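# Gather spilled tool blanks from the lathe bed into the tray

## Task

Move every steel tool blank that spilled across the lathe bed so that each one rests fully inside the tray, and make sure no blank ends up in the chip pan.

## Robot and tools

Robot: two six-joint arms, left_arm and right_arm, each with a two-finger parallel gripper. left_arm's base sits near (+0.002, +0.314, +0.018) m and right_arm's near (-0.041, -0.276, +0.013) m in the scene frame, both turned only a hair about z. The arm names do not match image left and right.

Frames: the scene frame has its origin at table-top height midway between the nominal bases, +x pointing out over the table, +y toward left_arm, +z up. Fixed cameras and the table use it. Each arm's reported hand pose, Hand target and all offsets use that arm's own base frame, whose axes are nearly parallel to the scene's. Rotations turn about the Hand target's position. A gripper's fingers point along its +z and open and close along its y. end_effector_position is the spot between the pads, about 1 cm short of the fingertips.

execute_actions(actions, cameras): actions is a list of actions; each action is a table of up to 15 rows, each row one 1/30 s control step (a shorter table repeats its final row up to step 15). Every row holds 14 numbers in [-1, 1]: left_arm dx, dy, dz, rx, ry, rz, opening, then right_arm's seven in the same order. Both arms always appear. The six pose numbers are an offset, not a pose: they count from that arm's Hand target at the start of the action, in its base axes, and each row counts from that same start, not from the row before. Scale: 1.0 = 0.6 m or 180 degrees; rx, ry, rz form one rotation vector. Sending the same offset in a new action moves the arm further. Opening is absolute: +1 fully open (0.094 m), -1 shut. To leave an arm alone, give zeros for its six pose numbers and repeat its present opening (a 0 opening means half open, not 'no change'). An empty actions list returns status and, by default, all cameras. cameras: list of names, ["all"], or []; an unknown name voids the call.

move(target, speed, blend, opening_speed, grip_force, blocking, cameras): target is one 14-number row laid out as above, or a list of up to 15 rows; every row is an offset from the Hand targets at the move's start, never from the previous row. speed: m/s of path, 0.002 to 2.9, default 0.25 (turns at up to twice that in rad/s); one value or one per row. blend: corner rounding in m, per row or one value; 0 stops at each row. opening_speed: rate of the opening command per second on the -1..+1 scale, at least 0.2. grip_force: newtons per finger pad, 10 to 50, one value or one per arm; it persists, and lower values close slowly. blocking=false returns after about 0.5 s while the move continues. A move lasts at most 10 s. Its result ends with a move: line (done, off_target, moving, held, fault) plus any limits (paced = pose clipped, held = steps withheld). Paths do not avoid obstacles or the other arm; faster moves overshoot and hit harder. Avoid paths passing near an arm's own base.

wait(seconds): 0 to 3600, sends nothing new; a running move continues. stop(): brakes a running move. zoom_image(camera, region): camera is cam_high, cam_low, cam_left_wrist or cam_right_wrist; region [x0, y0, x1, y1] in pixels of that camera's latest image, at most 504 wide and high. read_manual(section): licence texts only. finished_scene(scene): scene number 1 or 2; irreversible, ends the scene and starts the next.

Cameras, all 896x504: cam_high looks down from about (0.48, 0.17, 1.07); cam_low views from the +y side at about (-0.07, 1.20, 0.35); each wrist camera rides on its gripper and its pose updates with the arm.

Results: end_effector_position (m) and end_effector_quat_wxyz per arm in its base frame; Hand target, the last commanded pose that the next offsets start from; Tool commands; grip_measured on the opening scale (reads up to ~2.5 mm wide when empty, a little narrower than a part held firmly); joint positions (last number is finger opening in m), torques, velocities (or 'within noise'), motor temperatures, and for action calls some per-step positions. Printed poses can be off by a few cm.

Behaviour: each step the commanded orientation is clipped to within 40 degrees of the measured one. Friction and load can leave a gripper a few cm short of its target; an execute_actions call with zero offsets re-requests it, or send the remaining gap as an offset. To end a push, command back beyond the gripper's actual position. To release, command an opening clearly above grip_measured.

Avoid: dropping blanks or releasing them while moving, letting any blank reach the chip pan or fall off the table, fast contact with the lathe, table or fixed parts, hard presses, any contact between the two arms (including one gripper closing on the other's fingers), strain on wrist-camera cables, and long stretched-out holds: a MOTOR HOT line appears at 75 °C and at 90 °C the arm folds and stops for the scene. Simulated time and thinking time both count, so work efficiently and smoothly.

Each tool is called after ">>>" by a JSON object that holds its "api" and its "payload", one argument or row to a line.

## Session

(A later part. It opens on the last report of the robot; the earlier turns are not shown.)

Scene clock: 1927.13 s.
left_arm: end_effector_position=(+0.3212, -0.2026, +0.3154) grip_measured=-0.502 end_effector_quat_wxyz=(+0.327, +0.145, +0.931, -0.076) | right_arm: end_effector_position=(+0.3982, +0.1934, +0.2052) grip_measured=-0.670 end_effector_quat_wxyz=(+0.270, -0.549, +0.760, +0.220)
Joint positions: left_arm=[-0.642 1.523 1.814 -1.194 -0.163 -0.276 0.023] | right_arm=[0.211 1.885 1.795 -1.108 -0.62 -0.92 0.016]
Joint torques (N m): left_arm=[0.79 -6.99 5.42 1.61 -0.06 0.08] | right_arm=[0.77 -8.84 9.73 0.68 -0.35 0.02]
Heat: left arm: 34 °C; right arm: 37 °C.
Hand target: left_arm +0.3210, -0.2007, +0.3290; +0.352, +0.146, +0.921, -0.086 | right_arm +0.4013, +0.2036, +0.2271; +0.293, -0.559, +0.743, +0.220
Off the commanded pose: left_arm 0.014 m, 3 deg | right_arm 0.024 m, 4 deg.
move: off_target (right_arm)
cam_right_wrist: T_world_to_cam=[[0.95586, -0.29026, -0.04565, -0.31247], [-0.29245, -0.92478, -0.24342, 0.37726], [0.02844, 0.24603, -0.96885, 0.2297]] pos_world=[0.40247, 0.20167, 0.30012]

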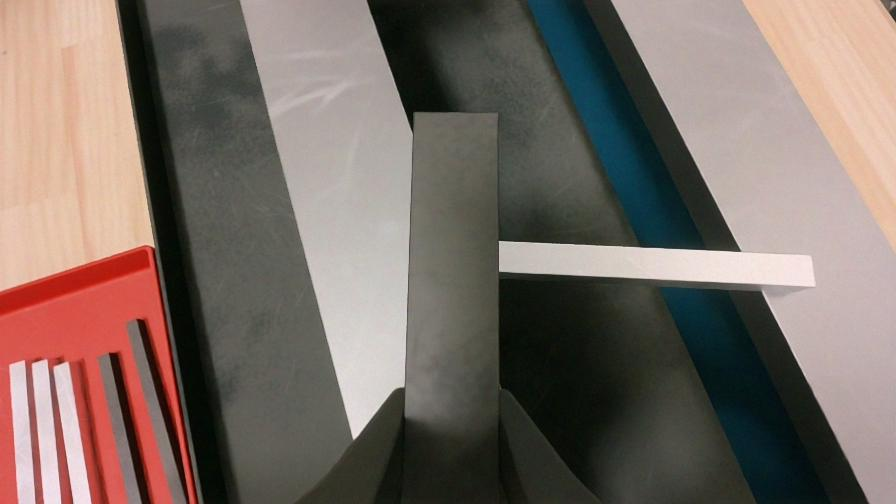

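>>> {"api": "move", "payload": {
  "target": [
    [0,0,0,0,0,0,-0.5, 0,0,0.05,0,0,0,-1],
    [0,0,0,0,0,0,-0.5, -0.25,0.02,0.05,-0.01,0,0.03,-1],
    [0,0,0,0,0,0,-0.5, -0.484,0.07,-0.06,-0.0278,0.0038,0.0957,-1],
    [0,0,0,0,0,0,-0.5, -0.484,0.07,-0.2,-0.0278,0.0038,0.0957,-1]
  ],
  "speed": [0.15,0.25,0.25,0.15],
  "blend": [0.02,0.05,0.03,0],
  "cameras": ["cam_high","cam_right_wrist"]
}}

Scene clock: 1954.83 s.
left_arm: end_effector_position=(+0.3212, -0.2026, +0.3154) grip_measured=-0.502 end_effector_quat_wxyz=(+0.327, +0.145, +0.931, -0.076) | right_arm: end_effector_position=(+0.1065, +0.2322, +0.0934) grip_measured=-0.670 end_effector_quat_wxyz=(-0.184, +0.672, -0.682, -0.223)
Joint positions: left_arm=[-0.642 1.523 1.814 -1.194 -0.163 -0.276 0.023] | right_arm=[0.851 1.092 0.67 -0.718 -0.411 -0.615 0.016]
Joint torques (N m): left_arm=[0.73 -7.02 5.49 1.61 -0.06 0.09] | right_arm=[0.73 -4.64 5.44 1.65 -0.22 0.09]
Heat: left arm: 34 °C; right arm: 38 °C.
Hand target: left_arm +0.3210, -0.2007, +0.3290; +0.352, +0.146, +0.921, -0.086 | right_arm +0.1109, +0.2456, +0.1071; -0.228, +0.675, -0.662, -0.232
Off the commanded pose: left_arm 0.014 m, 3 deg | right_arm 0.020 m, 6 deg.
move: off_target (right_arm); blend cut to 0.0151 m at target 1
cam_right_wrist: T_world_to_cam=[[0.99784, 0.01186, -0.06462, -0.10026], [0.00401, -0.99272, -0.12034, 0.27324], [-0.06557, 0.11982, -0.99063, 0.16144]] pos_world=[0.10954, 0.2531, 0.18633]

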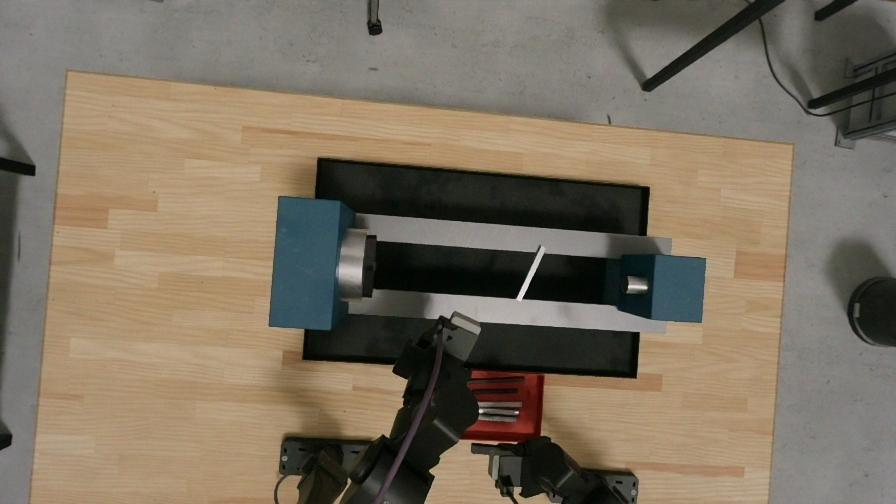

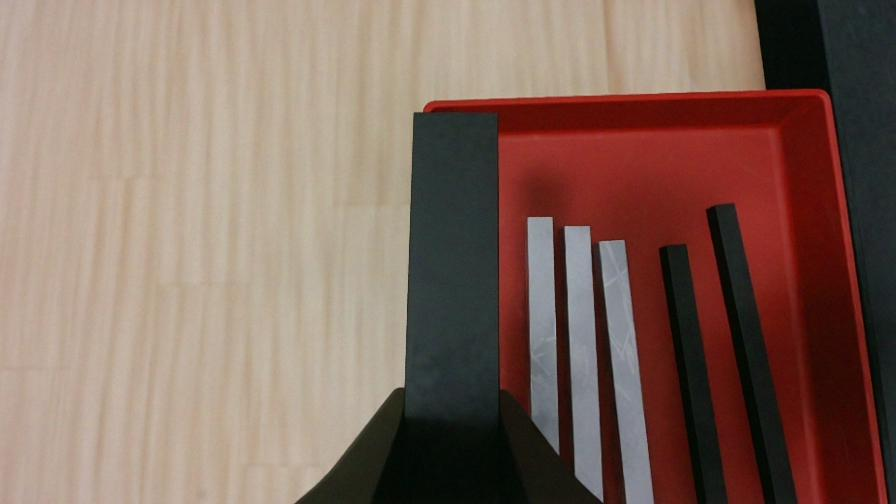

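>>> {"api": "move", "payload": {
  "target": [
    [0,0,0,0,0,0,-0.5, 0.0217,0.0133,-0.02,0.019,0,0,-1],
    [0,0,0,0,0,0,-0.5, 0.0217,0.0133,-0.09,0.019,0,0,-1]
  ],
  "speed": [0.12,0.12],
  "blend": [0.01,0],
  "cameras": ["cam_right_wrist"]
}}

Scene clock: 1978.40 s.
left_arm: end_effector_position=(+0.3212, -0.2026, +0.3154) grip_measured=-0.502 end_effector_quat_wxyz=(+0.327, +0.145, +0.931, -0.076) | right_arm: end_effector_position=(+0.1223, +0.2391, +0.0431) grip_measured=-0.670 end_effector_quat_wxyz=(-0.217, +0.665, -0.677, -0.227)
Joint positions: left_arm=[-0.642 1.523 1.814 -1.194 -0.163 -0.276 0.023] | right_arm=[0.811 1.193 0.483 -0.372 -0.43 -0.633 0.016]
Joint torques (N m): left_arm=[0.76 -6.99 5.48 1.62 -0.06 0.07] | right_arm=[-0.55 -2.95 5.03 1.82 -0.58 -0.05]
Heat: left arm: 34 °C; right arm: 37 °C.
Hand target: left_arm +0.3210, -0.2007, +0.3290; +0.352, +0.146, +0.921, -0.086 | right_arm +0.1239, +0.2536, +0.0531; -0.248, +0.668, -0.655, -0.252
Off the commanded pose: left_arm 0.014 m, 3 deg | right_arm 0.018 m, 5 deg.
move: off_target (right_arm)
cam_right_wrist: T_world_to_cam=[[0.99964, -0.00229, -0.02659, -0.11786], [-0.0069, -0.98463, -0.1745, 0.27572], [-0.02579, 0.17462, -0.9843, 0.09353]] pos_world=[0.12213, 0.25488, 0.13704]

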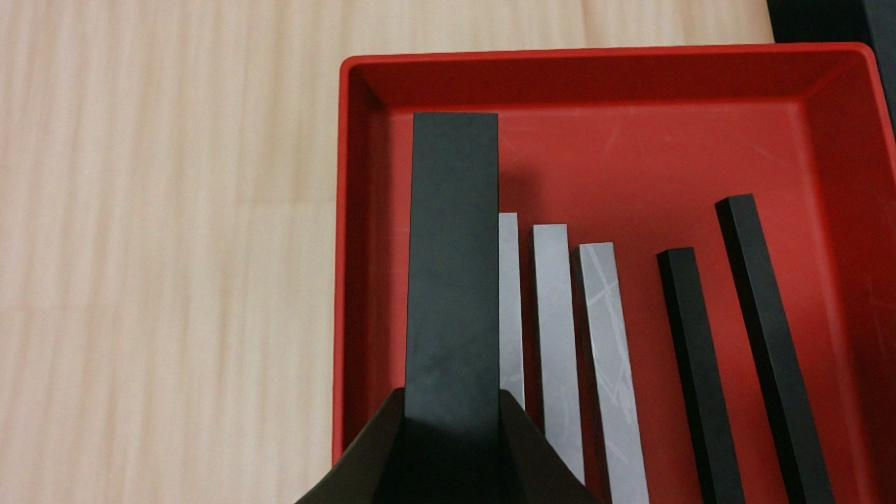

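>>> {"api": "move", "payload": {
  "target": [
    [0,0,0,0,0,0,-0.5, -0.0103,0,-0.01,0,0,0,-1],
    [0,0,0,0,0,0,-0.5, -0.0103,0,-0.06,0,0,0,-1],
    [0,0,0,0,0,0,-0.5, -0.0103,0,-0.06,0,0,0,-0.54],
    [0,0,0,0,0,0,-0.5, -0.0103,0,0.15,0,0,0,-0.54]
  ],
  "speed": [0.06,0.06,0.06,0.15],
  "opening_speed": 0.8,
  "cameras": ["cam_high","cam_right_wrist"]
}}

>>> {"api": "zoom_image", "payload": {
  "camera": "cam_high",
  "region": [430, 220, 630, 380]
}}

Scene clock: 1992.13 s.
left_arm: end_effector_position=(+0.3212, -0.2026, +0.3154) grip_measured=-0.502 end_effector_quat_wxyz=(+0.327, +0.145, +0.931, -0.076) | right_arm: end_effector_position=(+0.1216, +0.2473, +0.1244) grip_measured=-0.542 end_effector_quat_wxyz=(-0.238, +0.664, -0.668, -0.236)
Joint positions: left_arm=[-0.642 1.523 1.814 -1.194 -0.163 -0.276 0.023] | right_arm=[0.829 1.069 0.727 -0.686 -0.438 -0.612 0.022]
Joint torques (N m): left_arm=[0.76 -7.01 5.48 1.61 -0.04 0.08] | right_arm=[0.23 -3.17 9.14 0.75 -0.38 -0.1]
Motor temperatures (°C): left_arm=[27 33 33 35 24 26 28] | right_arm=[26 29 37 35 26 24 27]
Heat: left arm: 35 °C; right arm: 37 °C.
Hand target: left_arm +0.3210, -0.2007, +0.3290; +0.352, +0.146, +0.921, -0.086 | right_arm +0.1178, +0.2536, +0.1431; -0.248, +0.668, -0.655, -0.252
Off the commanded pose: left_arm 0.014 m, 3 deg | right_arm 0.020 m, 3 deg.
move: off_target (right_arm); target 3's new opening was sent with right_arm's hand 0.019 m and 5 deg from that target
cam_right_wrist: T_world_to_cam=[[0.99996, 0.00379, -0.00798, -0.1189], [0.00196, -0.97605, -0.21752, 0.30022], [-0.00861, 0.2175, -0.97602, 0.15845]] pos_world=[0.11967, 0.25902, 0.21901]

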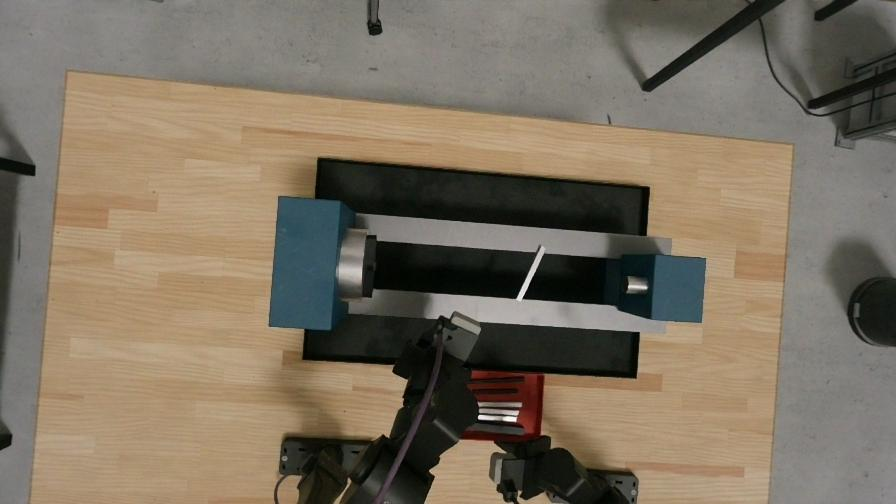

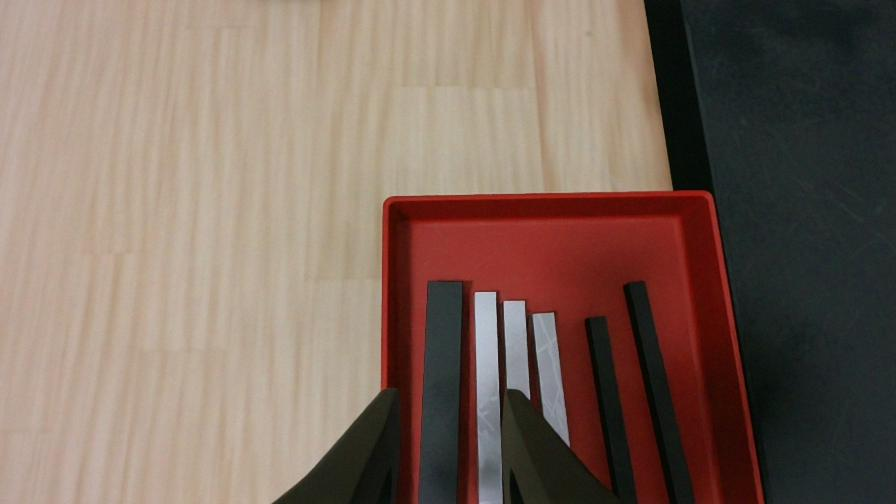

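Scaled by 2.520 from the camera's image (finer frame: 1280x720).

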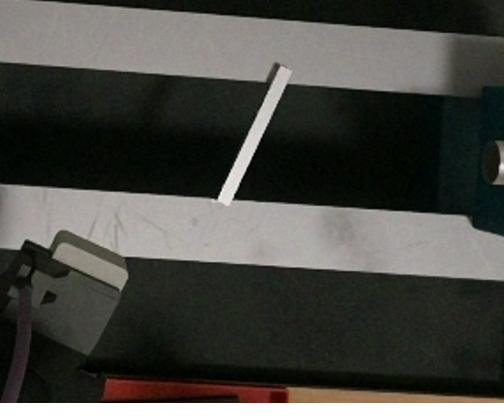

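>>> {"api": "move", "payload": {
  "target": [
    [0.1,-0.2,-0.03,0,0,0,-0.5, 0,-0.05,0.12,0,0,0,-0.5],
    [0.1693,-0.2888,-0.1133,0,0,0,-0.5, 0.137,-0.5,0.18,0,0,-0.478,-0.5]
  ],
  "speed": [0.25],
  "blend": [0.04,0],
  "cameras": ["cam_left_wrist"]
}}

speed must be one number or one for each of the 2 targets, got a list of 1; nothing of the call was run

>>> {"api": "move", "payload": {
  "target": [
    [0.1,-0.2,-0.03,0,0,0,-0.5, 0,-0.05,0.12,0,0,0,-0.5],
    [0.1693,-0.2888,-0.1133,0,0,0,-0.5, 0.137,-0.5,0.18,0,0,-0.478,-0.5]
  ],
  "speed": 0.25,
  "blend": [0.04,0],
  "cameras": ["cam_left_wrist"]
}}

Scene clock: 2040.40 s.
left_arm: end_effector_position=(+0.4178, -0.3641, +0.2502) grip_measured=-0.502 end_effector_quat_wxyz=(+0.330, +0.154, +0.928, -0.078) | right_arm: end_effector_position=(+0.1910, -0.0396, +0.2351) grip_measured=-0.502 end_effector_quat_wxyz=(+0.330, -0.036, +0.943, +0.035)
Joint positions: left_arm=[-0.8 2.225 2.468 -1.163 -0.253 -0.385 0.023] | right_arm=[-0.622 0.83 1.1 -1.317 -0.448 -0.576 0.023]
Joint torques (N m): left_arm=[-0.85 -8.54 10.22 1.48 -0.32 -0.12] | right_arm=[-0.43 -0.05 8.09 1.45 -0.07 0.08]
Heat: left arm: 35 °C; right arm: 40 °C.
Hand target: left_arm +0.4225, -0.3740, +0.2611; +0.352, +0.146, +0.921, -0.086 | right_arm +0.2000, -0.0464, +0.2511; +0.353, -0.042, +0.934, +0.015
Off the commanded pose: left_arm 0.015 m, 3 deg | right_arm 0.020 m, 4 deg.
move: off_target (left_arm, right_arm)
cam_left_wrist: T_world_to_cam=[[-0.334, -0.94212, 0.02907, -0.20694], [-0.91392, 0.31614, -0.25458, 0.59926], [0.23065, -0.1116, -0.96662, 0.19548]] pos_world=[0.43347, -0.3626, 0.34752]

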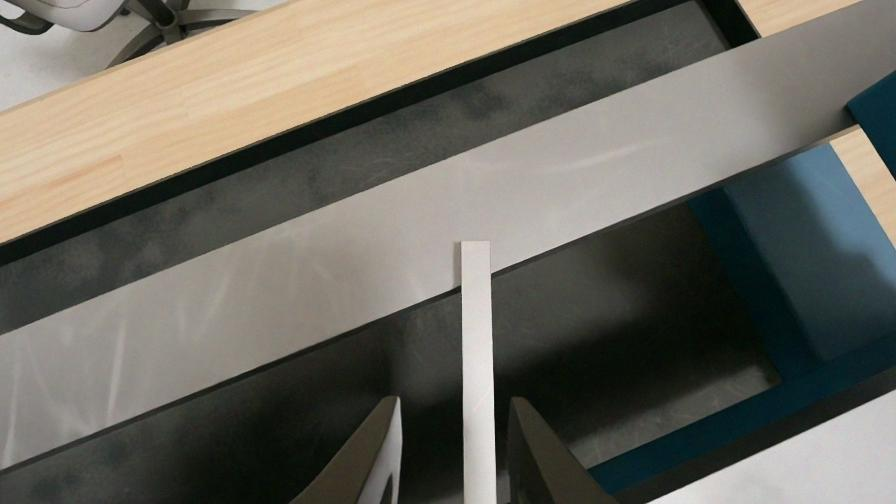

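>>> {"api": "move", "payload": {
  "target": [
    [0.005,-0.0208,-0.01,0,0,0,-0.5, 0,0,0,0,0,0,-0.5],
    [0.005,-0.0208,-0.0908,0,0,0,-0.5, 0,0,0,0,0,0,-0.5],
    [0.005,-0.0208,-0.0908,0,0,0,-1, 0,0,0,0,0,0,-0.5],
    [-0.01,-0.01,0.08,0,0,0,-1, 0,0,0,0,0,0,-0.5]
  ],
  "speed": [0.1,0.1,0.1,0.12],
  "opening_speed": 1.0,
  "cameras": ["cam_left_wrist","cam_high"]
}}

Scene clock: 2058.90 s.
left_arm: end_effector_position=(+0.4211, -0.3766, +0.3024) grip_measured=-0.807 end_effector_quat_wxyz=(+0.380, +0.140, +0.908, -0.112) | right_arm: end_effector_position=(+0.1910, -0.0396, +0.2351) grip_measured=-0.502 end_effector_quat_wxyz=(+0.330, -0.036, +0.943, +0.035)
Joint positions: left_arm=[-0.817 2.337 2.824 -1.28 -0.271 -0.399 0.009] | right_arm=[-0.622 0.83 1.1 -1.317 -0.448 -0.576 0.023]
Joint torques (N m): left_arm=[-0.96 -9.1 9.68 1.22 -0.25 0.07] | right_arm=[-0.47 -0.16 8.06 1.45 -0.05 0.08]
Heat: left arm: 35 °C; right arm: 38 °C.
Hand target: left_arm +0.4165, -0.3800, +0.3091; +0.352, +0.146, +0.921, -0.086 | right_arm +0.2000, -0.0464, +0.2511; +0.353, -0.042, +0.934, +0.015
Off the commanded pose: left_arm 0.009 m, 5 deg | right_arm 0.020 m, 4 deg.
elbow stopped short (left arm): the move would have taken joint 3 (elbow) straighter than the controller allows.
move: off_target (left_arm); target 3's new opening was sent with left_arm's hand 0.030 m and 5 deg from that target
cam_left_wrist: T_world_to_cam=[[-0.33438, -0.93874, 0.08341, -0.23416], [-0.88619, 0.28307, -0.36679, 0.62928], [0.32071, -0.19657, -0.92656, 0.16177]] pos_world=[0.42749, -0.36614, 0.40024]
Images, in order (width x height): cam_high 896x504, cam_left_wrist 896x504.

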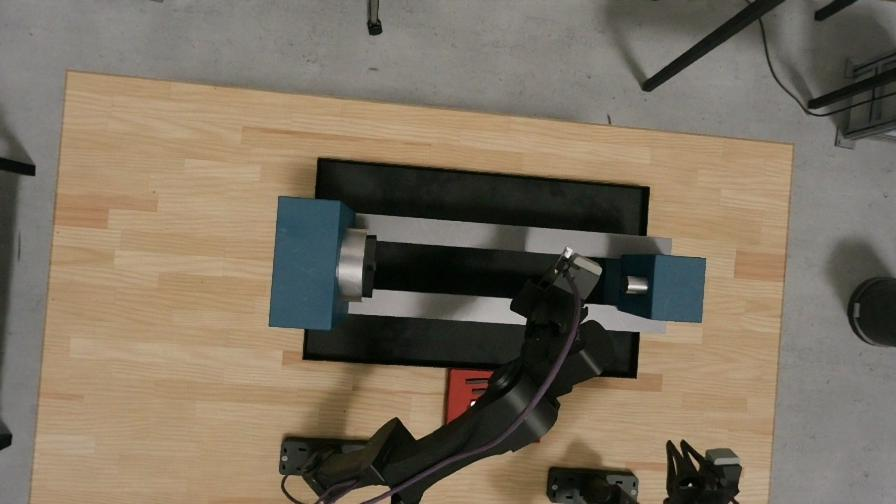

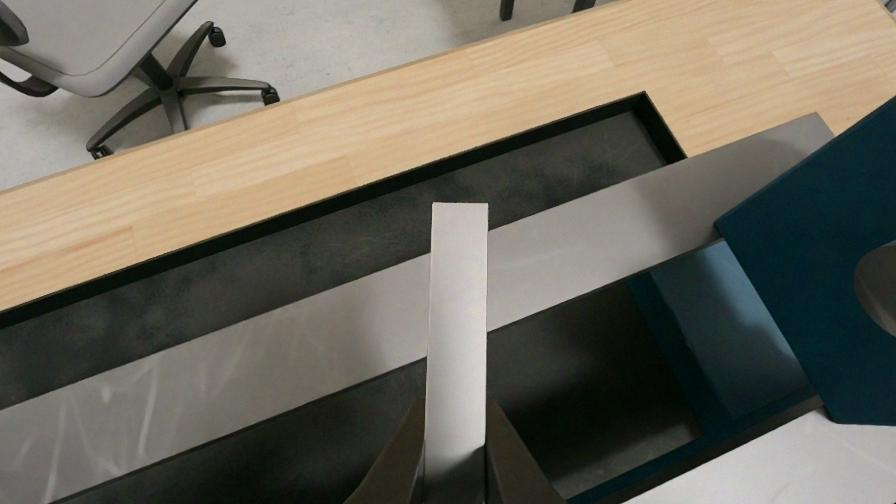

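>>> {"api": "move", "payload": {
  "target": [
    [0.008,-0.007,-0.07,0,0,0,-1, 0.0332,0.3188,-0.06,0,-0.041,0,-0.5],
    [0.01,-0.0092,-0.1567,0,0,0,-1, 0.0332,0.3188,-0.06,0,-0.041,0,-0.5]
  ],
  "speed": 0.12,
  "blend": [0.02,0],
  "cameras": ["cam_left_wrist","cam_right_wrist"]
}}

Scene clock: 2130.57 s.
left_arm: end_effector_position=(+0.4208, -0.3815, +0.1827) grip_measured=-0.807 end_effector_quat_wxyz=(+0.315, +0.152, +0.935, -0.063) | right_arm: end_effector_position=(+0.2146, +0.1399, +0.2048) grip_measured=-0.502 end_effector_quat_wxyz=(+0.390, -0.056, +0.919, +0.002)
Joint positions: left_arm=[-0.825 2.233 2.221 -0.958 -0.276 -0.415 0.009] | right_arm=[0.989 0.98 0.948 -0.982 0.61 0.688 0.023]
Joint torques (N m): left_arm=[-0.73 -14.13 6 1.63 -0.23 0.06] | right_arm=[0.79 -1.59 6.3 1.46 0.51 0.1]
Heat: left arm: 35 °C; right arm: 37 °C.
Hand target: left_arm +0.4225, -0.3855, +0.2150; +0.352, +0.146, +0.921, -0.086 | right_arm +0.2199, +0.1449, +0.2151; +0.413, -0.043, +0.910, +0.012
Off the commanded pose: left_arm 0.033 m, 5 deg | right_arm 0.013 m, 3 deg.
move: off_target (left_arm, right_arm)
cam_left_wrist: T_world_to_cam=[[-0.32124, -0.94695, 0.00902, -0.2239], [-0.92445, 0.31151, -0.21991, 0.58673], [0.20543, -0.07898, -0.97548, 0.1523]] pos_world=[0.43919, -0.38277, 0.27961]
cam_right_wrist: T_world_to_cam=[[0.11497, -0.99278, 0.0341, 0.10989], [-0.93649, -0.11978, -0.3296, 0.31723], [0.33131, 0.00596, -0.9435, 0.21111]] pos_world=[0.2145, 0.14584, 0.29999]

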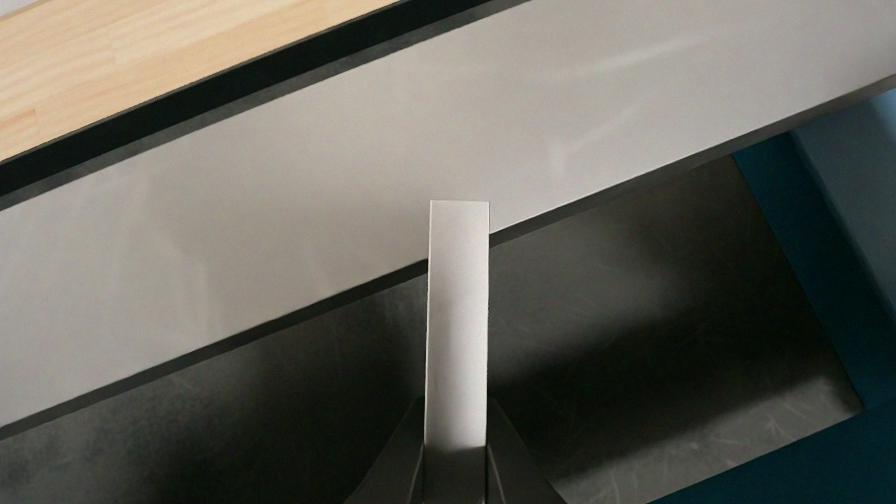

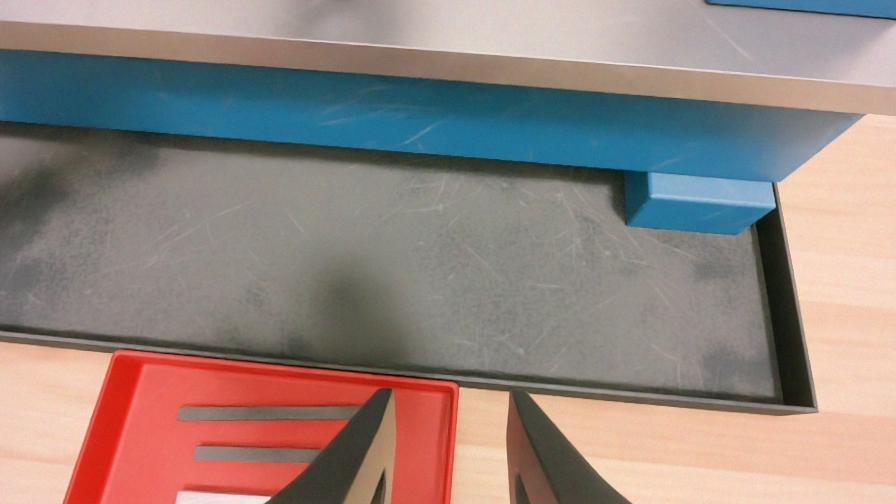

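>>> {"api": "move", "payload": {
  "target": [-0.0025,0.0,0.0,0,0,0.0764,-1, 0.075,0.05,0.05,0,0,0,-0.5],
  "speed": 0.12,
  "cameras": ["cam_high","cam_left_wrist","cam_right_wrist"]
}}

Scene clock: 2145.63 s.
left_arm: end_effector_position=(+0.4191, -0.3848, +0.2056) grip_measured=-0.807 end_effector_quat_wxyz=(+0.346, +0.045, +0.936, -0.049) | right_arm: end_effector_position=(+0.2568, +0.1657, +0.2260) grip_measured=-0.502 end_effector_quat_wxyz=(+0.392, -0.054, +0.918, -0.013)
Joint positions: left_arm=[-0.877 2.301 2.404 -1.084 -0.429 -0.649 0.009] | right_arm=[0.903 1.179 1.126 -0.93 0.587 0.603 0.023]
Joint torques (N m): left_arm=[-0.76 -9.44 10.97 0.95 -0.53 -0.12] | right_arm=[-0.87 -2.88 8.95 1.48 0.18 -0.09]
Heat: left arm: 36 °C; right arm: 38 °C.
Hand target: left_arm +0.4210, -0.3855, +0.2150; +0.359, +0.035, +0.931, -0.044 | right_arm +0.2649, +0.1749, +0.2451; +0.413, -0.043, +0.910, +0.012
Off the commanded pose: left_arm 0.010 m, 2 deg | right_arm 0.023 m, 4 deg.
move: off_target (right_arm)
cam_left_wrist: T_world_to_cam=[[-0.11346, -0.99242, 0.04726, -0.34029], [-0.95629, 0.09618, -0.27617, 0.53315], [0.26953, -0.07652, -0.95995, 0.14557]] pos_world=[0.432, -0.37784, 0.30306]
cam_right_wrist: T_world_to_cam=[[0.09996, -0.99325, 0.0589, 0.12833], [-0.93657, -0.11391, -0.33145, 0.36627], [0.33592, -0.02203, -0.94163, 0.21994]] pos_world=[0.25633, 0.17403, 0.32094]

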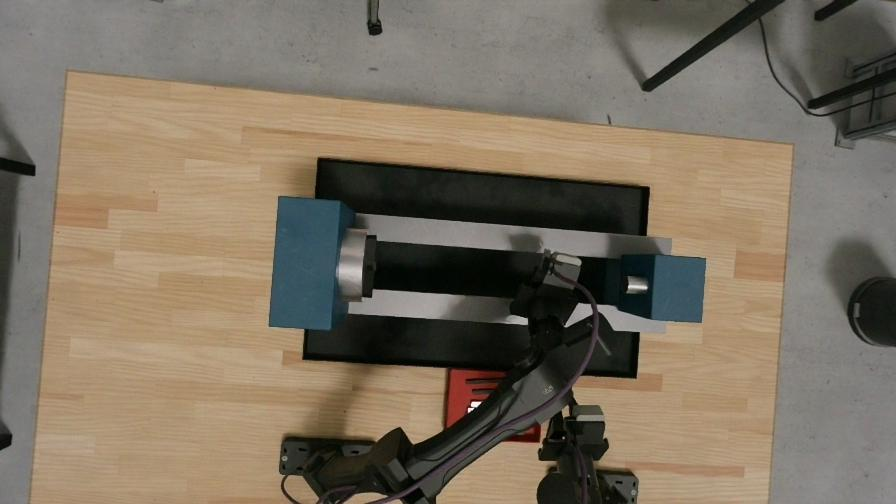

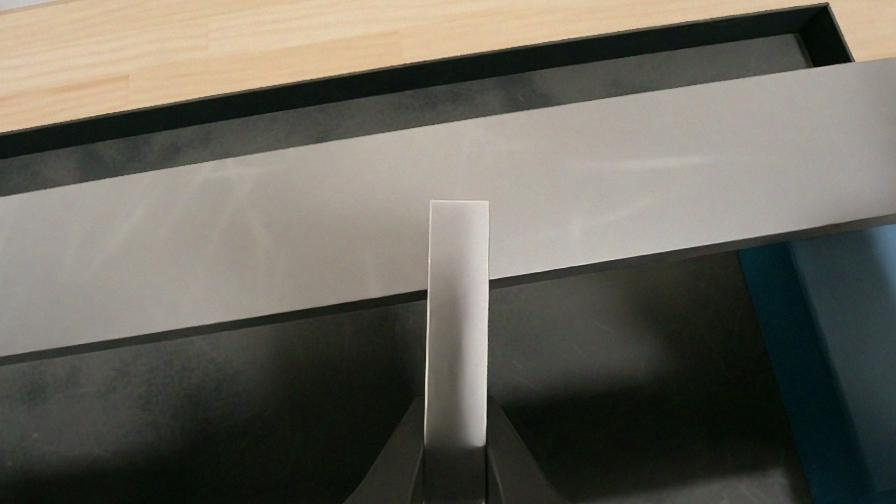

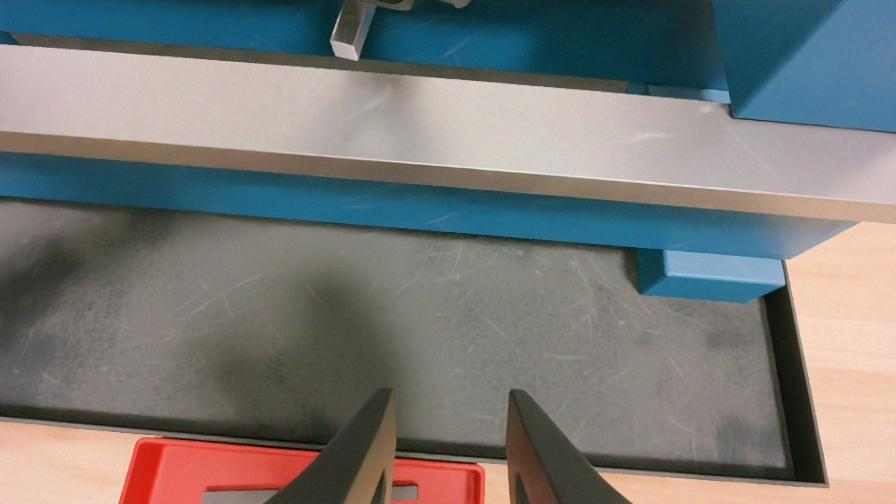

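>>> {"api": "move", "payload": {
  "target": [-0.003,0.0,-0.025,0,0,0,-1, 0,0,0,0,0,0,-0.5],
  "speed": 0.06,
  "cameras": ["cam_left_wrist","cam_right_wrist"]
}}

Scene clock: 2161.17 s.
left_arm: end_effector_position=(+0.4174, -0.3780, +0.1853) grip_measured=-0.807 end_effector_quat_wxyz=(+0.331, +0.046, +0.942, -0.030) | right_arm: end_effector_position=(+0.2568, +0.1657, +0.2260) grip_measured=-0.502 end_effector_quat_wxyz=(+0.392, -0.054, +0.918, -0.013)
Joint positions: left_arm=[-0.872 2.301 2.345 -1.077 -0.432 -0.655 0.009] | right_arm=[0.903 1.179 1.126 -0.93 0.587 0.603 0.023]
Joint torques (N m): left_arm=[-1.02 -11.71 6.01 1.5 -0.53 -0.13] | right_arm=[-0.81 -2.81 8.99 1.46 0.17 -0.08]
Heat: left arm: 35 °C; right arm: 40 °C.
Hand target: left_arm +0.4192, -0.3855, +0.2000; +0.359, +0.035, +0.931, -0.044 | right_arm +0.2649, +0.1749, +0.2451; +0.413, -0.043, +0.910, +0.012
Off the commanded pose: left_arm 0.017 m, 4 deg | right_arm 0.023 m, 4 deg.
move: off_target (left_arm)
cam_left_wrist: T_world_to_cam=[[-0.1016, -0.99474, 0.01321, -0.33225], [-0.96563, 0.09541, -0.24176, 0.52257], [0.23923, -0.03732, -0.97025, 0.1564]] pos_world=[0.43344, -0.37453, 0.28247]
cam_right_wrist: T_world_to_cam=[[0.09996, -0.99325, 0.0589, 0.12833], [-0.93657, -0.11391, -0.33145, 0.36627], [0.33592, -0.02203, -0.94163, 0.21994]] pos_world=[0.25633, 0.17403, 0.32094]

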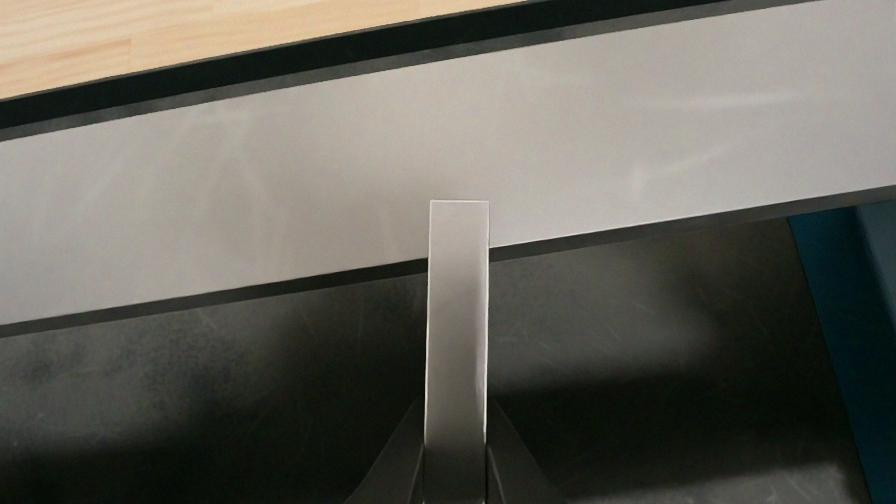

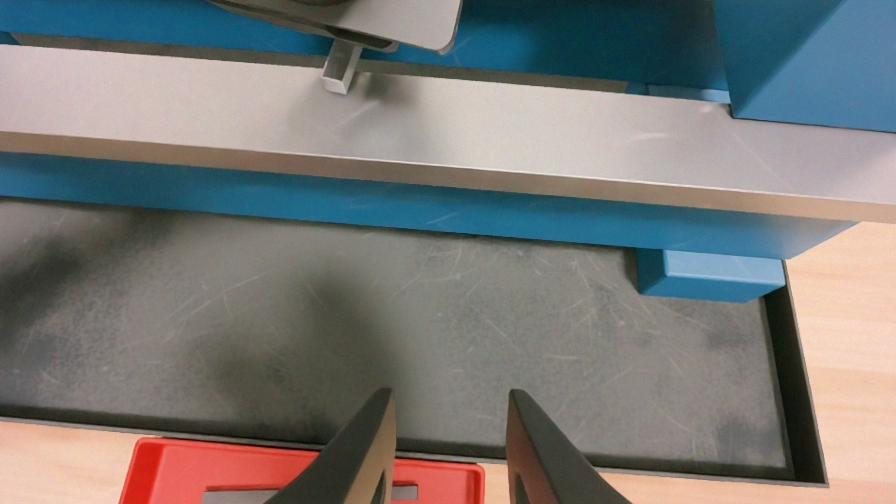

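>>> {"api": "move", "payload": {
  "target": [
    [0.002,0.0,-0.015,0,0,0,-1, 0,0,0,0,0,0,-0.5],
    [0.002,0.0,-0.015,0,0,0,-0.6, 0,0,0,0,0,0,-0.5],
    [0.002,0.0,0.008,0,0,0,-0.55, 0,0,0,0,0,0,-0.5]
  ],
  "speed": [0.04,0.04,0.04],
  "opening_speed": 0.5,
  "cameras": ["cam_left_wrist","cam_right_wrist"]
}}

Scene clock: 2177.27 s.
left_arm: end_effector_position=(+0.4241, -0.3840, +0.1849) grip_measured=-0.552 end_effector_quat_wxyz=(+0.345, +0.039, +0.937, -0.041) | right_arm: end_effector_position=(+0.2568, +0.1657, +0.2260) grip_measured=-0.502 end_effector_quat_wxyz=(+0.392, -0.054, +0.918, -0.013)
Joint positions: left_arm=[-0.872 2.301 2.322 -1.016 -0.44 -0.656 0.021] | right_arm=[0.903 1.179 1.126 -0.93 0.587 0.603 0.023]
Joint torques (N m): left_arm=[-0.81 -11.3 10.65 0.84 -0.45 -0.06] | right_arm=[-0.84 -2.77 8.94 1.47 0.16 -0.11]
Heat: left arm: 36 °C; right arm: 41 °C.
Hand target: left_arm +0.4204, -0.3855, +0.2048; +0.359, +0.035, +0.931, -0.044 | right_arm +0.2649, +0.1749, +0.2451; +0.413, -0.043, +0.910, +0.012
Off the commanded pose: left_arm 0.020 m, 2 deg | right_arm 0.023 m, 4 deg.
move: off_target (left_arm); target 2's new opening was sent with left_arm's hand 0.017 m and 3 deg from that target; target 3's new opening was sent with left_arm's hand 0.020 m and 2 deg from that target
cam_left_wrist: T_world_to_cam=[[-0.09705, -0.99462, 0.03628, -0.34367], [-0.95854, 0.08359, -0.27242, 0.52759], [0.26792, -0.06122, -0.96149, 0.13135]] pos_world=[0.43717, -0.37788, 0.28248]
cam_right_wrist: T_world_to_cam=[[0.09996, -0.99325, 0.0589, 0.12833], [-0.93657, -0.11391, -0.33145, 0.36627], [0.33592, -0.02203, -0.94163, 0.21994]] pos_world=[0.25633, 0.17403, 0.32094]

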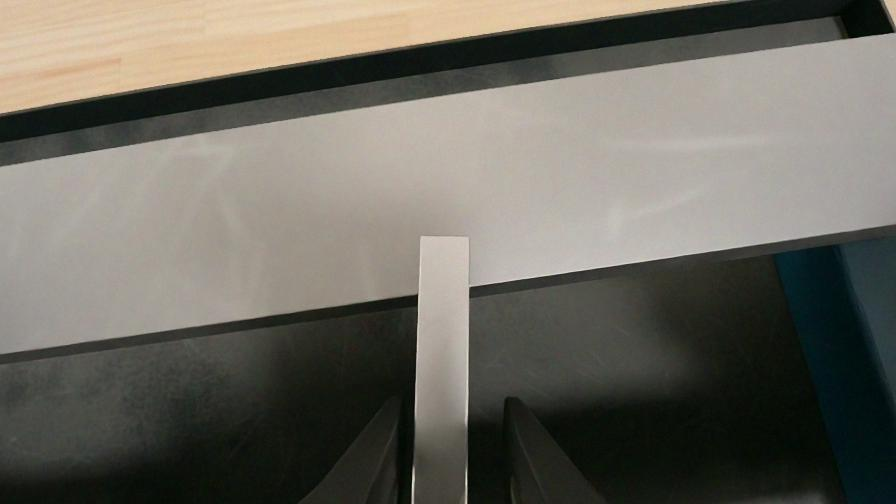

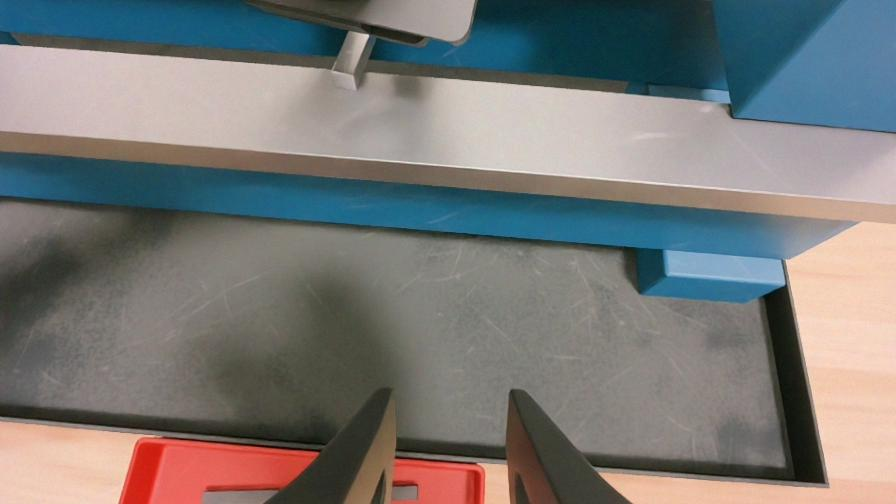

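>>> {"api": "move", "payload": {
  "target": [-0.0165,0.0072,0.003,0,0,-0.005,-0.55, 0,0,0,0,0,0,-0.5],
  "speed": 0.05,
  "cameras": ["cam_left_wrist"]
}}

Scene clock: 2192.27 s.
left_arm: end_effector_position=(+0.4148, -0.3836, +0.1785) grip_measured=-0.552 end_effector_quat_wxyz=(+0.337, +0.048, +0.940, -0.034) | right_arm: end_effector_position=(+0.2568, +0.1657, +0.2260) grip_measured=-0.502 end_effector_quat_wxyz=(+0.392, -0.054, +0.918, -0.013)
Joint positions: left_arm=[-0.885 2.282 2.278 -1.016 -0.44 -0.656 0.021] | right_arm=[0.903 1.179 1.126 -0.93 0.587 0.603 0.023]
Joint torques (N m): left_arm=[-0.88 -14.38 5.81 1.13 -0.39 0] | right_arm=[-0.87 -2.78 9.06 1.49 0.18 -0.07]
Heat: left arm: 37 °C; right arm: 41 °C.
Hand target: left_arm +0.4105, -0.3812, +0.2066; +0.359, +0.042, +0.931, -0.046 | right_arm +0.2649, +0.1749, +0.2451; +0.413, -0.043, +0.910, +0.012
Off the commanded pose: left_arm 0.029 m, 3 deg | right_arm 0.023 m, 4 deg.
move: off_target (left_arm)
cam_left_wrist: T_world_to_cam=[[-0.10883, -0.9939, 0.01801, -0.33551], [-0.96179, 0.1007, -0.25461, 0.5216], [0.25124, -0.04503, -0.96688, 0.1418]] pos_world=[0.42953, -0.37961, 0.27595]

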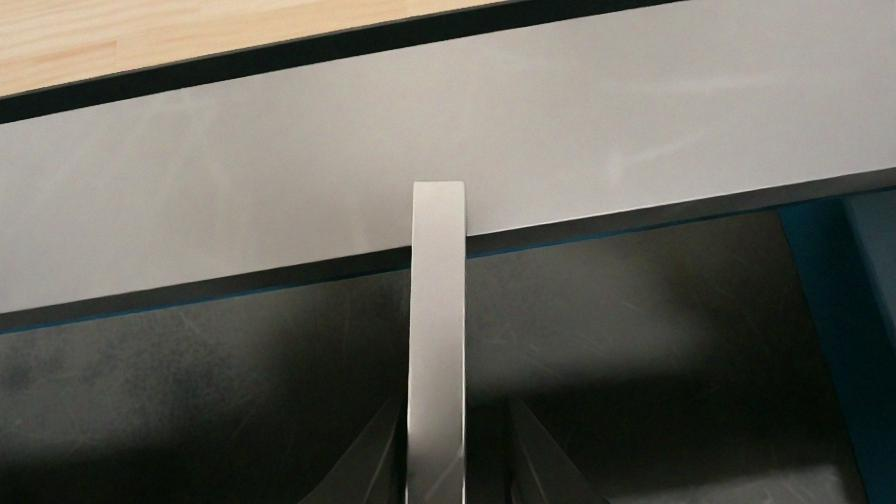

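>>> {"api": "move", "payload": {
  "target": [0,0.0083,0.025,0,0,0,-0.55, 0,0,0,0,0,0,-0.5],
  "speed": 0.05,
  "cameras": ["cam_left_wrist"]
}}

Scene clock: 2203.43 s.
left_arm: end_effector_position=(+0.4142, -0.3789, +0.1763) grip_measured=-0.552 end_effector_quat_wxyz=(+0.331, +0.050, +0.942, -0.026) | right_arm: end_effector_position=(+0.2568, +0.1657, +0.2260) grip_measured=-0.502 end_effector_quat_wxyz=(+0.392, -0.054, +0.918, -0.013)
Joint positions: left_arm=[-0.88 2.282 2.278 -1.034 -0.44 -0.653 0.021] | right_arm=[0.903 1.179 1.126 -0.93 0.587 0.603 0.023]
Joint torques (N m): left_arm=[-0.23 -14.57 10.69 0.8 -0.37 0.05] | right_arm=[-0.81 -2.8 9.03 1.48 0.19 -0.08]
Heat: left arm: 37 °C; right arm: 41 °C.
Hand target: left_arm +0.4105, -0.3762, +0.2216; +0.359, +0.042, +0.931, -0.046 | right_arm +0.2649, +0.1749, +0.2451; +0.413, -0.043, +0.910, +0.012
Off the commanded pose: left_arm 0.046 m, 4 deg | right_arm 0.023 m, 4 deg.
move: off_target (left_arm)
cam_left_wrist: T_world_to_cam=[[-0.10655, -0.9943, 0.00316, -0.32934], [-0.96485, 0.10262, -0.24193, 0.51975], [0.24023, -0.02883, -0.97029, 0.1513]] pos_world=[0.43005, -0.37644, 0.27359]

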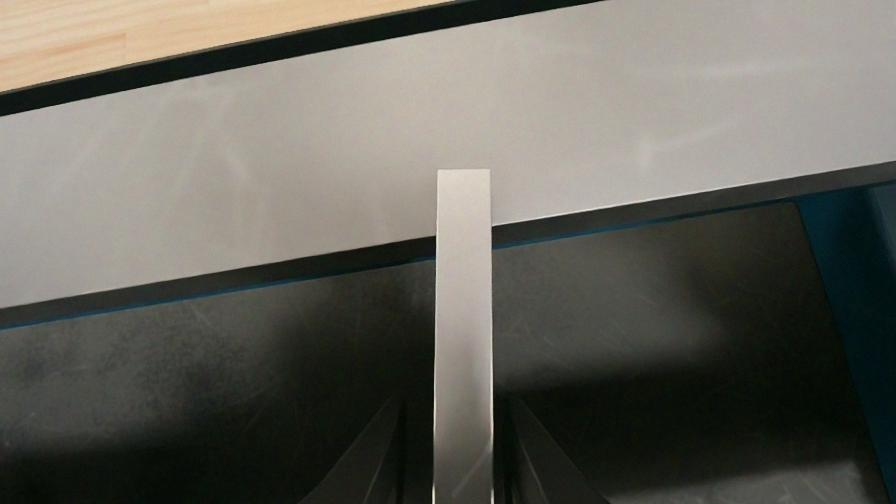

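>>> {"api": "move", "payload": {
  "target": [
    [0,0,0.075,0,0,0,-0.55, 0,0,0,0,0,0,-0.5],
    [0,0,-0.006,0,0,0,-0.55, 0,0,0,0,0,0,-0.5]
  ],
  "speed": [0.1,0.06],
  "cameras": ["cam_left_wrist"]
}}

Scene clock: 2218.47 s.
left_arm: end_effector_position=(+0.4111, -0.3735, +0.1889) grip_measured=-0.552 end_effector_quat_wxyz=(+0.331, +0.051, +0.942, -0.021) | right_arm: end_effector_position=(+0.2568, +0.1657, +0.2260) grip_measured=-0.502 end_effector_quat_wxyz=(+0.392, -0.054, +0.918, -0.013)
Joint positions: left_arm=[-0.88 2.274 2.318 -1.088 -0.446 -0.65 0.021] | right_arm=[0.903 1.179 1.126 -0.93 0.587 0.603 0.023]
Joint torques (N m): left_arm=[-0.21 -14.02 5.74 1.37 -0.33 0.01] | right_arm=[-0.81 -2.82 8.96 1.47 0.18 -0.1]
Motor temperatures (°C): left_arm=[27 39 35 32 24 26 29] | right_arm=[26 27 42 36 26 24 25]
Heat: left arm: 39 °C; right arm: 42 °C.
Hand target: left_arm +0.4105, -0.3762, +0.2180; +0.359, +0.042, +0.931, -0.046 | right_arm +0.2649, +0.1749, +0.2451; +0.413, -0.043, +0.910, +0.012
Off the commanded pose: left_arm 0.029 m, 5 deg | right_arm 0.023 m, 4 deg.
move: off_target (left_arm)
cam_left_wrist: T_world_to_cam=[[-0.10583, -0.99436, -0.00674, -0.32285], [-0.96483, 0.10433, -0.2413, 0.51981], [0.24064, -0.01903, -0.97043, 0.16793]] pos_world=[0.42694, -0.37206, 0.28621]

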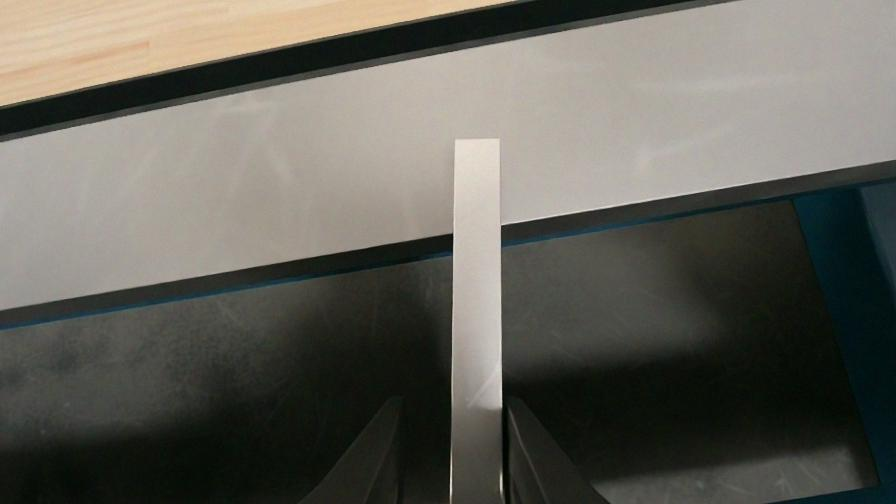

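>>> {"api": "execute_actions", "payload": {
  "actions": [],
  "cameras": ["cam_right_wrist"]
}}

>>> {"api": "zoom_image", "payload": {
  "camera": "cam_right_wrist",
  "region": [250, 0, 500, 140]
}}

Scene clock: 2224.13 s.
left_arm: end_effector_position=(+0.4111, -0.3735, +0.1889) grip_measured=-0.552 end_effector_quat_wxyz=(+0.331, +0.051, +0.942, -0.021) | right_arm: end_effector_position=(+0.2568, +0.1657, +0.2260) grip_measured=-0.502 end_effector_quat_wxyz=(+0.392, -0.054, +0.918, -0.013)
Joint positions: left_arm=[-0.88 2.274 2.318 -1.088 -0.446 -0.65 0.021] | right_arm=[0.903 1.179 1.126 -0.93 0.587 0.603 0.023]
Joint velocities: within noise
Joint torques (N m): left_arm=[-0.23 -14 5.71 1.37 -0.33 0] | right_arm=[-0.79 -2.77 8.94 1.48 0.17 -0.08]
Motor temperatures (°C): left_arm=[27 41 34 32 24 26 29] | right_arm=[26 27 42 36 26 24 25]
Heat: left arm: 41 °C; right arm: 42 °C.
Hand target: left_arm +0.4105, -0.3762, +0.2180; +0.359, +0.042, +0.931, -0.046 | right_arm +0.2649, +0.1749, +0.2451; +0.413, -0.043, +0.910, +0.012
Tool commands: left_gripper/opening=-0.55 right_gripper/opening=-0.5
Off the commanded pose: left_arm 0.029 m, 5 deg | right_arm 0.023 m, 4 deg.
camera_calibration:
cam_right_wrist: T_world_to_cam=[[0.09996, -0.99325, 0.0589, 0.12833], [-0.93657, -0.11391, -0.33145, 0.36627], [0.33592, -0.02203, -0.94163, 0.21994]] pos_world=[0.25633, 0.17403, 0.32094]
Images, in order (width x height): cam_right_wrist 896x504.

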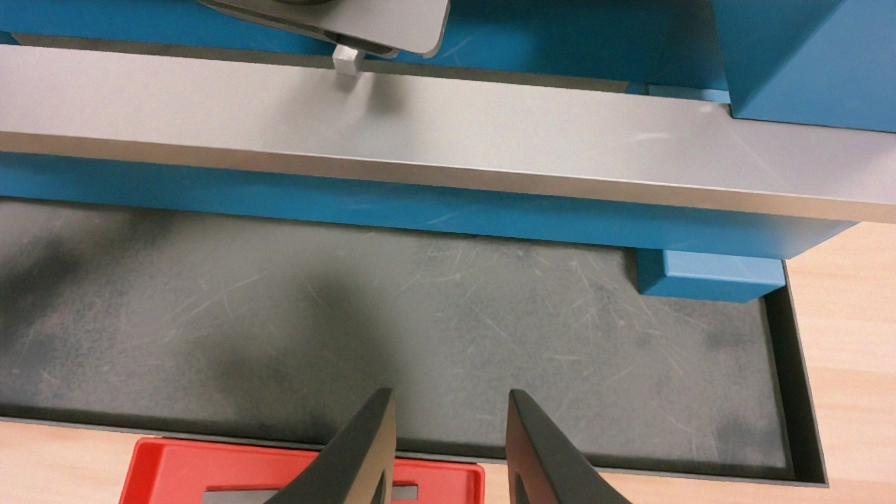

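Scaled by 2.016 from the camera's image (finer frame: 1280x720).

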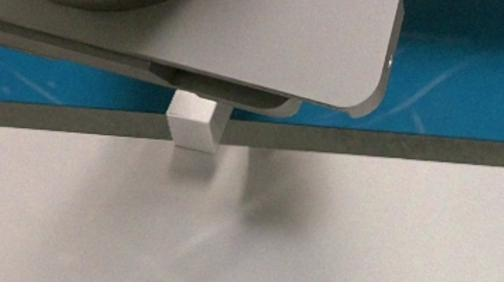

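>>> {"api": "move", "payload": {
  "target": [
    [0,-0.003,0,0,0,0,-1, 0,0,0,0,0,0,-0.5],
    [0,-0.003,0.06,0,0,0,-1, 0,0,0,0,0,0,-0.5]
  ],
  "speed": [0.05,0.08],
  "opening_speed": 0.5,
  "cameras": ["cam_left_wrist","cam_right_wrist"]
}}

Scene clock: 2235.37 s.
left_arm: end_effector_position=(+0.4126, -0.3754, +0.2470) grip_measured=-0.805 end_effector_quat_wxyz=(+0.354, +0.044, +0.933, -0.046) | right_arm: end_effector_position=(+0.2568, +0.1657, +0.2260) grip_measured=-0.502 end_effector_quat_wxyz=(+0.392, -0.054, +0.918, -0.013)
Joint positions: left_arm=[-0.88 2.371 2.706 -1.308 -0.446 -0.647 0.009] | right_arm=[0.903 1.179 1.126 -0.93 0.587 0.603 0.023]
Joint torques (N m): left_arm=[-0.47 -9.39 10.13 0.95 -0.32 0] | right_arm=[-0.85 -2.78 9.01 1.46 0.17 -0.09]
Heat: left arm: 43 °C; right arm: 42 °C.
Hand target: left_arm +0.4105, -0.3780, +0.2540; +0.359, +0.042, +0.931, -0.046 | right_arm +0.2649, +0.1749, +0.2451; +0.413, -0.043, +0.910, +0.012
Off the commanded pose: left_arm 0.008 m, 1 deg | right_arm 0.023 m, 4 deg.
move: done
cam_left_wrist: T_world_to_cam=[[-0.10893, -0.99318, 0.04151, -0.33427], [-0.95228, 0.09228, -0.29094, 0.53805], [0.28512, -0.07122, -0.95584, 0.18239]] pos_world=[0.42396, -0.36866, 0.34475]
cam_right_wrist: T_world_to_cam=[[0.09996, -0.99325, 0.0589, 0.12833], [-0.93657, -0.11391, -0.33145, 0.36627], [0.33592, -0.02203, -0.94163, 0.21994]] pos_world=[0.25633, 0.17403, 0.32094]

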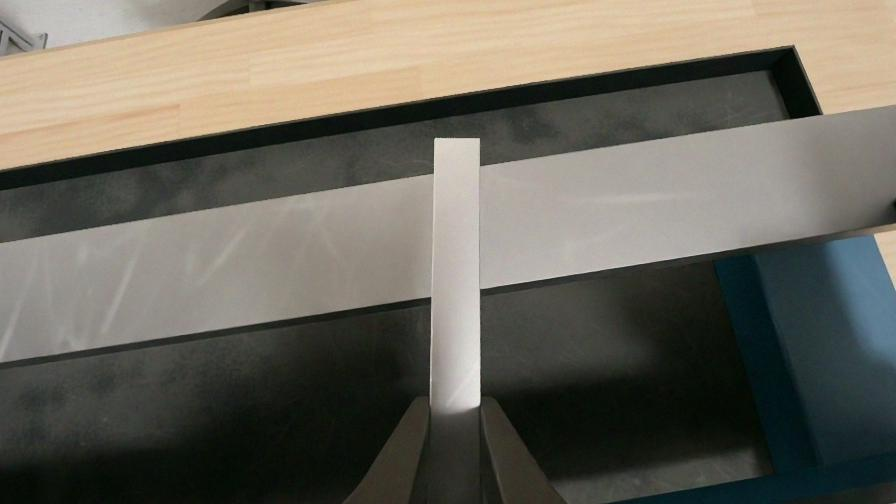

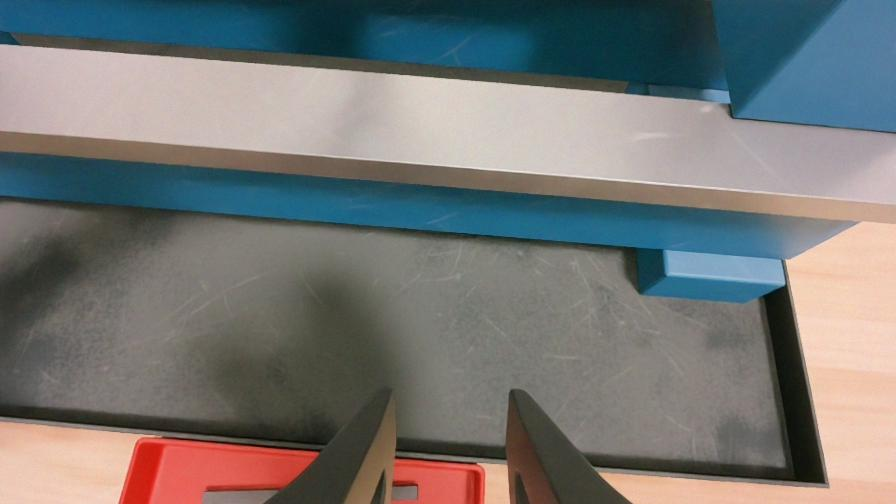

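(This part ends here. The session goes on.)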